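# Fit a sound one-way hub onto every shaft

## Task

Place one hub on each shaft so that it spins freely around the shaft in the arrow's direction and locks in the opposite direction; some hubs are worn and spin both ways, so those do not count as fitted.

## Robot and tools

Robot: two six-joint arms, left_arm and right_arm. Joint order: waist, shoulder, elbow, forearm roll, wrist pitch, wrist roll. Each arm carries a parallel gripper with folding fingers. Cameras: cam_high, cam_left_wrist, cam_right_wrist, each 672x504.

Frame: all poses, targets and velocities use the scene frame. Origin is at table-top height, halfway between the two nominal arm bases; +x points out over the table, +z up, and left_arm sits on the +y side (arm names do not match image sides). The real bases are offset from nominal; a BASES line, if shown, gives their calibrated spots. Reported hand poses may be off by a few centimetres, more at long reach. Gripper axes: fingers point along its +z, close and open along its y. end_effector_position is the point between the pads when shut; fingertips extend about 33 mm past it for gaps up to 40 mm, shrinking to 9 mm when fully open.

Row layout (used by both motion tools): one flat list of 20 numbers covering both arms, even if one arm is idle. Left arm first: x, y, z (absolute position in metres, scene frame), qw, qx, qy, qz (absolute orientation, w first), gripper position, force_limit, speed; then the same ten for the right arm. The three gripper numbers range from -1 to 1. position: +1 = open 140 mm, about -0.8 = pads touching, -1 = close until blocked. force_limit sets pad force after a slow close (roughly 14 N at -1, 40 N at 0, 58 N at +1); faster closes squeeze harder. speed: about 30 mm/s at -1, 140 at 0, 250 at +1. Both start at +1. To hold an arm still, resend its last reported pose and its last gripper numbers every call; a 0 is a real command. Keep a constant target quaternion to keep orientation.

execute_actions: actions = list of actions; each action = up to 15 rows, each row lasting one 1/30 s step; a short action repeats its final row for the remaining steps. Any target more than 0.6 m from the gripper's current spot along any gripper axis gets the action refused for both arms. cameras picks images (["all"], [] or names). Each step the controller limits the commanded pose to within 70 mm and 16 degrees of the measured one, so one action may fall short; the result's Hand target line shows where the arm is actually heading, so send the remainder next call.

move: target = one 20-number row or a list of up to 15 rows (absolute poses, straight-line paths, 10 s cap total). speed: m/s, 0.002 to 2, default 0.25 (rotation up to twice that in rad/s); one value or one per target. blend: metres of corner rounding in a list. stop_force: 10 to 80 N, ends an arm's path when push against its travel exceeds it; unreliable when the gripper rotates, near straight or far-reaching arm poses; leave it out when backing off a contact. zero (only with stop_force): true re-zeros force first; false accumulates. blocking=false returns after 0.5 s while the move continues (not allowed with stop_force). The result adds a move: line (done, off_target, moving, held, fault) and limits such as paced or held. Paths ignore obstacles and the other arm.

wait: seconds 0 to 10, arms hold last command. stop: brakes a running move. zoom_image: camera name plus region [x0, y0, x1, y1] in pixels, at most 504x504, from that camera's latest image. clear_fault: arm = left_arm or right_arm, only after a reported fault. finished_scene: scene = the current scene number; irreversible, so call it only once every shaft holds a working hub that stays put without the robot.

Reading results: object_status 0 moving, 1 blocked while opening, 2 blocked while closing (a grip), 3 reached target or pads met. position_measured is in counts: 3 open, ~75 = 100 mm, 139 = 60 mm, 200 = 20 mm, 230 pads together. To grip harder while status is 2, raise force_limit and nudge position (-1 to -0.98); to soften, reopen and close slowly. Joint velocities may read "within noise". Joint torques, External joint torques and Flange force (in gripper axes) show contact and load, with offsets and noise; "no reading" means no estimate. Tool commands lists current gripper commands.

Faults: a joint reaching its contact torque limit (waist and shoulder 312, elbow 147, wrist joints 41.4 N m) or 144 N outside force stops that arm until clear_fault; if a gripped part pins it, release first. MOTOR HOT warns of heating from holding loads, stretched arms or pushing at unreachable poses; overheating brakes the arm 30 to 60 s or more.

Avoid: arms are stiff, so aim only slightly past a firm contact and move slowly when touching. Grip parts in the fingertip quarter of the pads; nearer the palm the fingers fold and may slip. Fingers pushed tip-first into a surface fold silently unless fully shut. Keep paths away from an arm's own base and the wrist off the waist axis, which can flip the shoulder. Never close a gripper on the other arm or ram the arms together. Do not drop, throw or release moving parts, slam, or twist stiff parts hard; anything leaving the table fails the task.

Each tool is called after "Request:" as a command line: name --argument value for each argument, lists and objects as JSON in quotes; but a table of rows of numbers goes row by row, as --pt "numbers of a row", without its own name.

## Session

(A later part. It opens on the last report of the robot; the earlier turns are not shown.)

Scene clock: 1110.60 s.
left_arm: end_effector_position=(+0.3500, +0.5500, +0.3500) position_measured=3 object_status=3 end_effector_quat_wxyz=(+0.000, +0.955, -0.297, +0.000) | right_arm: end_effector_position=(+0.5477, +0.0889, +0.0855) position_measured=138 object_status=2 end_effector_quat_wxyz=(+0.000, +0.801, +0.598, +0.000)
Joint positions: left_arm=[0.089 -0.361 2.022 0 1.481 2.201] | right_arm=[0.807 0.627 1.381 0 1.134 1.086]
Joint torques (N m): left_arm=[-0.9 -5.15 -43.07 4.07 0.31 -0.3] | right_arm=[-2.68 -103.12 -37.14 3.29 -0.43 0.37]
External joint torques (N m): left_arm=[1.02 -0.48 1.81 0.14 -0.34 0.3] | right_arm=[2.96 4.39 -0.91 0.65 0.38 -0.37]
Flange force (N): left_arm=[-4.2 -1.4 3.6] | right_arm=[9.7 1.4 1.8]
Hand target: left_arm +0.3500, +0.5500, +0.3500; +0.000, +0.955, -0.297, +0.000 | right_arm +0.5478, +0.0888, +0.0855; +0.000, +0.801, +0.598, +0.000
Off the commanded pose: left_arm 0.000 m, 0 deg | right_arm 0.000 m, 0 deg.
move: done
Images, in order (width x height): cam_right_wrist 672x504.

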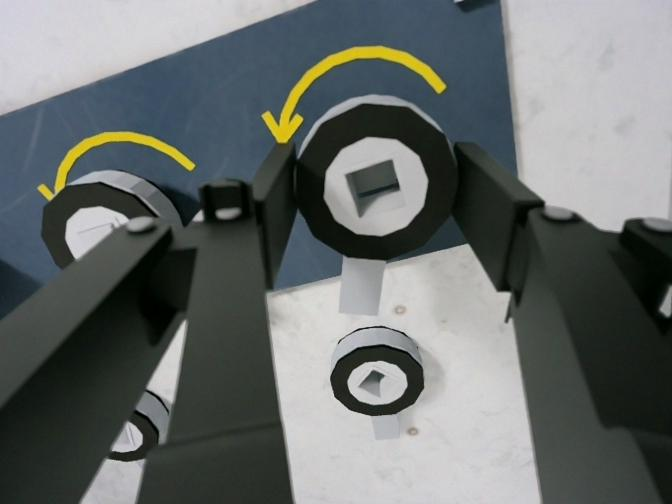

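Request:
move --target '[0.35,0.55,0.35,0,0.955,-0.297,0,1,1,1,0.5478,0.0894,0.084,0,0.8013,0.5983,0,-1,-1,-1]' --speed 0.02

Request:
move --target '[0.35,0.55,0.35,0,0.955,-0.297,0,1,1,1,0.5478,0.0894,0.078,0,0.8013,0.5983,0,-1,-1,-1]' --speed 0.01 --stop_force 10 --cameras '["cam_right_wrist"]'

Request:
zoom_image --camera "cam_right_wrist" --region '[320, 130, 440, 250]'

Scene clock: 1133.57 s.
left_arm: end_effector_position=(+0.3500, +0.5500, +0.3500) position_measured=3 object_status=3 end_effector_quat_wxyz=(+0.000, +0.955, -0.297, +0.000) | right_arm: end_effector_position=(+0.5478, +0.0894, +0.0840) position_measured=138 object_status=2 end_effector_quat_wxyz=(+0.000, +0.801, +0.598, +0.000)
Joint positions: left_arm=[0.089 -0.361 2.022 0 1.481 2.201] | right_arm=[0.807 0.628 1.381 0 1.132 1.086]
Joint torques (N m): left_arm=[-1.73 -5.35 -42.88 4.09 0.3 -0.22] | right_arm=[-2.98 -103.43 -36.99 3.27 -0.21 0.45]
External joint torques (N m): left_arm=[1.8 0.19 1.69 0.12 -0.34 0.22] | right_arm=[3.58 4.69 -0.98 0.66 0.16 -0.45]
Flange force (N): left_arm=[-4.5 -4.0 3.5] | right_arm=[10.4 1.0 2.3]
Hand target: left_arm +0.3500, +0.5500, +0.3500; +0.000, +0.955, -0.297, +0.000 | right_arm +0.5478, +0.0894, +0.0840; +0.000, +0.801, +0.598, +0.000
Off the commanded pose: left_arm 0.000 m, 0 deg | right_arm 0.000 m, 0 deg.
move: done

Scene clock: 1134.90 s.
left_arm: end_effector_position=(+0.3500, +0.5500, +0.3500) position_measured=3 object_status=3 end_effector_quat_wxyz=(+0.000, +0.955, -0.297, +0.000) | right_arm: end_effector_position=(+0.5477, +0.0894, +0.0780) position_measured=138 object_status=2 end_effector_quat_wxyz=(+0.000, +0.801, +0.598, +0.000)
Joint positions: left_arm=[0.089 -0.361 2.022 0 1.481 2.201] | right_arm=[0.807 0.633 1.386 0 1.123 1.086]
Joint torques (N m): left_arm=[-1.45 -5.55 -43.32 4.11 0.26 -0.32] | right_arm=[-7.66 -101.77 -36.2 1.47 -0.77 0.47]
External joint torques (N m): left_arm=[1.49 0.63 2.15 0.09 -0.3 0.32] | right_arm=[8.04 2.89 -1.61 2.44 0.73 -0.47]
Flange force (N): left_arm=[-3.9 -3.7 4.3] | right_arm=[12.3 -3.7 -0.2]
Hand target: left_arm +0.3500, +0.5500, +0.3500; +0.000, +0.955, -0.297, +0.000 | right_arm +0.5478, +0.0894, +0.0780; +0.000, +0.801, +0.598, +0.000
Off the commanded pose: left_arm 0.000 m, 0 deg | right_arm 0.000 m, 0 deg.
move: done
Images, in order (width x height): cam_right_wrist 672x504.

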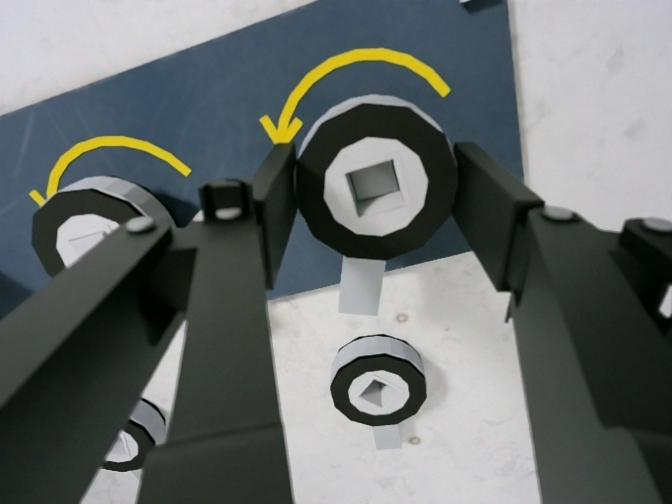

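Scaled by 4.200 from the camera's 672x504 image, which has a finer 960x720 frame.

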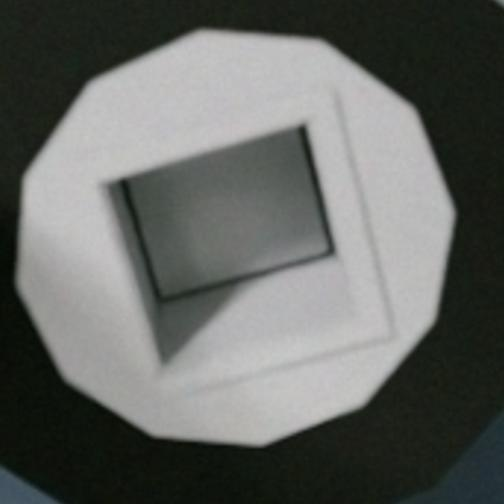

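Perfectly centred. Seat and test.

Request:
move --target '[0.35,0.55,0.35,0,0.955,-0.297,0,1,1,1,0.5476,0.0892,0.058,0,0.8013,0.5983,0,-1,-1,-1]' --speed 0.012 --stop_force 14

Request:
move --pt "0.35 0.55 0.35 0 0.955 -0.297 0 1 1 1 0.5477 0.0890 0.0598 0 0.8013 0.5983 0 -1 -1 -1" --pt "0.35 0.55 0.35 0 0.955 -0.297 0 1 1 1 0.5477 0.0890 0.0598 0 0.6527 0.7576 0 -1 -1 -1" --speed '[0.05,0.15]' --cameras '["cam_right_wrist"]'

Request:
move --target '[0.35,0.55,0.35,0,0.955,-0.297,0,1,1,1,0.5477,0.0890,0.0598,0,0.8013,0.5983,0,-1,-1,-1]' --speed 0.15 --cameras '["cam_right_wrist"]'

Scene clock: 1147.10 s.
left_arm: end_effector_position=(+0.3500, +0.5500, +0.3500) position_measured=3 object_status=3 end_effector_quat_wxyz=(+0.000, +0.955, -0.297, +0.000) | right_arm: end_effector_position=(+0.5476, +0.0892, +0.0580) position_measured=138 object_status=2 end_effector_quat_wxyz=(+0.000, +0.801, +0.598, +0.000)
Joint positions: left_arm=[0.089 -0.361 2.022 0 1.481 2.201] | right_arm=[0.807 0.647 1.401 0 1.094 1.086]
Joint torques (N m): left_arm=[-1.73 -5.37 -43.1 4.05 0.19 -0.22] | right_arm=[-5.23 -90.2 -29.25 2.39 -1.1 0.47]
External joint torques (N m): left_arm=[1.81 0.18 1.9 0.16 -0.23 0.22] | right_arm=[5.52 -9.35 -8 1.45 1.06 -0.47]
Flange force (N): left_arm=[-4.7 -3.8 3.7] | right_arm=[9.9 -1.7 -14.1]
Hand target: left_arm +0.3500, +0.5500, +0.3500; +0.000, +0.955, -0.297, +0.000 | right_arm +0.5476, +0.0892, +0.0580; +0.000, +0.801, +0.598, +0.000
Off the commanded pose: left_arm 0.000 m, 0 deg | right_arm 0.000 m, 0 deg.
move: contact (right_arm)

Scene clock: 1149.07 s.
left_arm: end_effector_position=(+0.3500, +0.5500, +0.3500) position_measured=3 object_status=3 end_effector_quat_wxyz=(+0.000, +0.955, -0.297, +0.000) | right_arm: end_effector_position=(+0.5476, +0.0891, +0.0598) position_measured=138 object_status=2 end_effector_quat_wxyz=(+0.000, +0.653, +0.758, +0.000)
Joint positions: left_arm=[0.089 -0.361 2.022 0 1.481 2.201] | right_arm=[0.807 0.645 1.4 0 1.096 0.649]
Joint torques (N m): left_arm=[-1.42 -5.35 -43.23 4.04 0.31 -0.29] | right_arm=[-4.71 -104.39 -34.88 2.48 0.69 0.89]
External joint torques (N m): left_arm=[1.48 -0.02 1.94 0.17 -0.35 0.29] | right_arm=[5.03 4.9 -2.4 1.37 -0.73 -0.89]
Flange force (N): left_arm=[-4.5 -3.0 3.9] | right_arm=[11.7 6.7 3.0]
Hand target: left_arm +0.3500, +0.5500, +0.3500; +0.000, +0.955, -0.297, +0.000 | right_arm +0.5477, +0.0890, +0.0598; +0.000, +0.653, +0.758, +0.000
Off the commanded pose: left_arm 0.000 m, 0 deg | right_arm 0.000 m, 0 deg.
move: done
Images, in order (width x height): cam_right_wrist 672x504.

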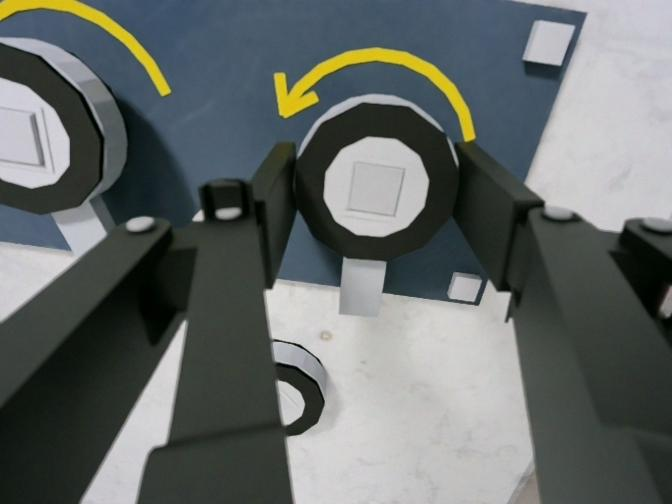

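Scene clock: 1150.97 s.
left_arm: end_effector_position=(+0.3500, +0.5500, +0.3500) position_measured=3 object_status=3 end_effector_quat_wxyz=(+0.000, +0.955, -0.297, +0.000) | right_arm: end_effector_position=(+0.5478, +0.0889, +0.0598) position_measured=138 object_status=2 end_effector_quat_wxyz=(+0.000, +0.801, +0.598, +0.000)
Joint positions: left_arm=[0.089 -0.361 2.022 0 1.481 2.201] | right_arm=[0.807 0.645 1.4 0 1.096 1.086]
Joint torques (N m): left_arm=[-2.07 -5.33 -43.01 4.17 0.35 -0.21] | right_arm=[-11.25 -100.73 -40.55 0.92 -4.49 1.01]
External joint torques (N m): left_arm=[2.16 0.01 1.83 0.03 -0.38 0.21] | right_arm=[11.63 1.32 3.27 2.94 4.45 -1.01]
Flange force (N): left_arm=[-5.4 -4.6 3.8] | right_arm=[4.3 -11.5 -3.2]
Hand target: left_arm +0.3500, +0.5500, +0.3500; +0.000, +0.955, -0.297, +0.000 | right_arm +0.5477, +0.0890, +0.0598; +0.000, +0.801, +0.598, +0.000
Off the commanded pose: left_arm 0.000 m, 0 deg | right_arm 0.000 m, 0 deg.
move: done
Images, in order (width x height): cam_right_wrist 672x504.

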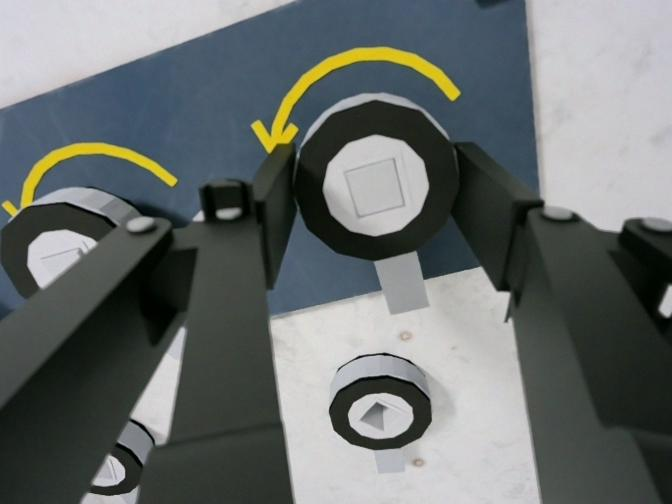

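Request:
move --target '[0.35,0.55,0.35,0,0.955,-0.297,0,1,1,1,0.5477,0.0890,0.0574,0,0.8013,0.5983,0,-1,-1,-1]' --speed 0.015

Request:
move --pt "0.35 0.55 0.35 0 0.955 -0.297 0 1 1 1 0.5477 0.0890 0.0576 0 0.8013 0.5983 0 0.15 -1 -1" --pt "0.35 0.55 0.35 0 0.955 -0.297 0 1 1 1 0.5477 0.0890 0.0605 0 0.8013 0.5983 0 0.15 -1 -1" --pt "0.35 0.55 0.35 0 0.955 -0.297 0 1 1 1 0.5477 0.0890 0.11 0 0.7071 0.7071 0 0.15 -1 -1" --pt "0.35 0.55 0.35 0 0.955 -0.297 0 1 1 1 0.42 0.03 0.20 0 0.7071 0.7071 0 0.15 -1 -1" --speed '[0.03,0.03,0.08,0.2]' --blend '[0,0,0.01,0]' --cameras '["cam_right_wrist"]'

Scene clock: 1163.80 s.
left_arm: end_effector_position=(+0.3500, +0.5500, +0.3500) position_measured=3 object_status=3 end_effector_quat_wxyz=(+0.000, +0.955, -0.297, +0.000) | right_arm: end_effector_position=(+0.5477, +0.0890, +0.0575) position_measured=138 object_status=2 end_effector_quat_wxyz=(+0.000, +0.801, +0.598, +0.000)
Joint positions: left_arm=[0.089 -0.361 2.022 0 1.481 2.201] | right_arm=[0.807 0.647 1.402 0 1.093 1.086]
Joint torques (N m): left_arm=[-2.09 -5.31 -43.21 4.07 0.36 -0.2] | right_arm=[-10.39 -90.23 -31.8 0.71 -3.11 0.66]
External joint torques (N m): left_arm=[2.19 -0.13 2.02 0.13 -0.39 0.2] | right_arm=[11.02 -9.31 -5.43 3.14 3.06 -0.66]
Flange force (N): left_arm=[-5.8 -4.3 4.1] | right_arm=[8.8 -8.9 -15.2]
Hand target: left_arm +0.3500, +0.5500, +0.3500; +0.000, +0.955, -0.297, +0.000 | right_arm +0.5477, +0.0890, +0.0574; +0.000, +0.801, +0.598, +0.000
Off the commanded pose: left_arm 0.000 m, 0 deg | right_arm 0.000 m, 0 deg.
move: done

Scene clock: 1167.87 s.
left_arm: end_effector_position=(+0.3500, +0.5500, +0.3500) position_measured=3 object_status=3 end_effector_quat_wxyz=(+0.000, +0.955, -0.297, +0.000) | right_arm: end_effector_position=(+0.4200, +0.0300, +0.1999) position_measured=110 object_status=3 end_effector_quat_wxyz=(+0.000, +0.707, +0.707, +0.000)
Joint positions: left_arm=[0.089 -0.361 2.022 0 1.481 2.201] | right_arm=[0.875 0.364 1.572 0 1.206 0.865]
Joint torques (N m): left_arm=[-1.56 -5.47 -43.03 4.03 0.3 -0.26] | right_arm=[-1.95 -77.49 -36 3.45 -0.4 0.5]
External joint torques (N m): left_arm=[1.67 0.09 1.82 0.18 -0.34 0.26] | right_arm=[2.21 1.8 -3.11 0.59 0.35 -0.5]
Flange force (N): left_arm=[-4.5 -3.5 3.7] | right_arm=[9.1 4.1 -3.0]
Hand target: left_arm +0.3500, +0.5500, +0.3500; +0.000, +0.955, -0.297, +0.000 | right_arm +0.4200, +0.0300, +0.2000; +0.000, +0.707, +0.707, +0.000
Off the commanded pose: left_arm 0.000 m, 0 deg | right_arm 0.000 m, 0 deg.
move: done
Images, in order (width x height): cam_right_wrist 672x504.

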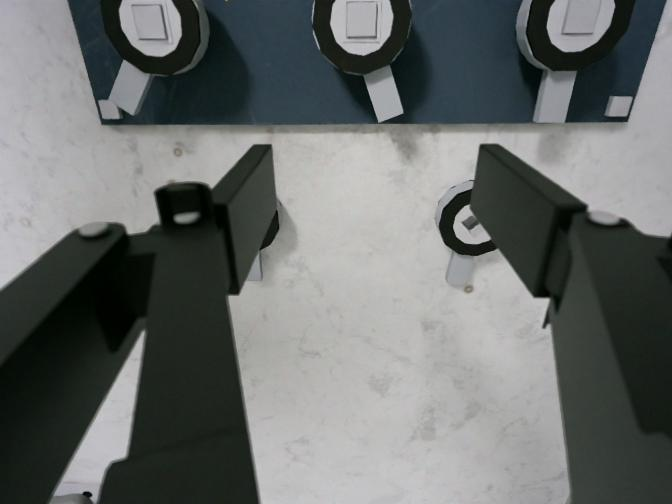

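Request:
move --target '[0.35,0.55,0.35,0,0.955,-0.297,0,1,1,1,0.3575,0.05,0.13,0,0.7071,0.7071,0,0.15,-1,-1]' --speed 0.2 --cameras '["cam_right_wrist"]'

Request:
zoom_image --camera "cam_right_wrist" --region '[150, 0, 550, 250]'

Scene clock: 1175.20 s.
left_arm: end_effector_position=(+0.3500, +0.5500, +0.3500) position_measured=3 object_status=3 end_effector_quat_wxyz=(+0.000, +0.955, -0.297, +0.000) | right_arm: end_effector_position=(+0.3576, +0.0500, +0.1301) position_measured=110 object_status=3 end_effector_quat_wxyz=(+0.000, +0.707, +0.707, +0.000)
Joint positions: left_arm=[0.089 -0.361 2.022 0 1.481 2.201] | right_arm=[0.959 0.382 1.684 0 1.076 0.949]
Joint torques (N m): left_arm=[-1.47 -5.25 -42.94 4.12 0.33 -0.27] | right_arm=[-2.98 -77.31 -33.8 3.18 -0.62 0.34]
External joint torques (N m): left_arm=[1.59 -0.15 1.71 0.09 -0.37 0.27] | right_arm=[3.35 1.78 -3.17 0.64 0.57 -0.34]
Flange force (N): left_arm=[-4.7 -3.2 3.6] | right_arm=[10.5 1.8 -2.4]
Hand target: left_arm +0.3500, +0.5500, +0.3500; +0.000, +0.955, -0.297, +0.000 | right_arm +0.3575, +0.0500, +0.1300; +0.000, +0.707, +0.707, +0.000
Off the commanded pose: left_arm 0.000 m, 0 deg | right_arm 0.000 m, 0 deg.
move: done
Images, in order (width x height): cam_right_wrist 672x504.

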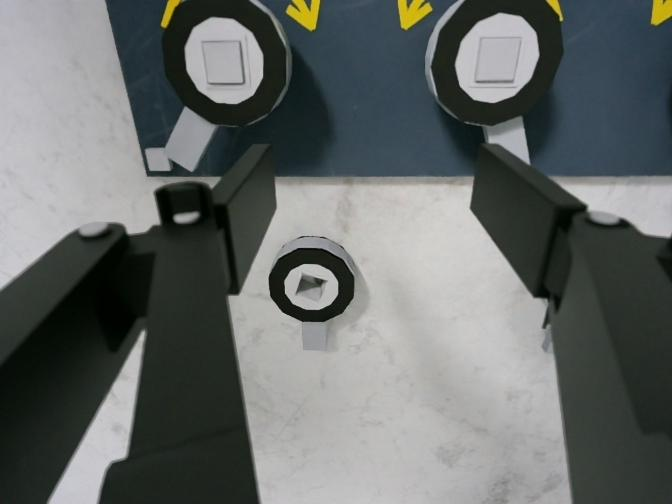

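Scaled by 1.260 from the camera's 672x504 image, which has a finer 960x720 frame.

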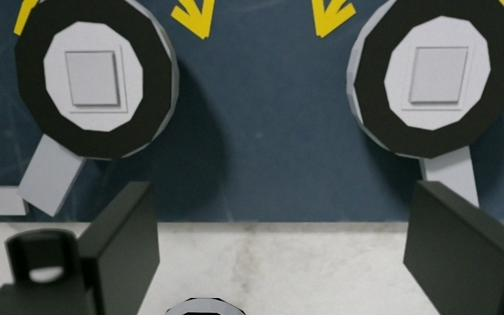

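Request:
finished_scene --scene 1

The scene is finished: the task was done.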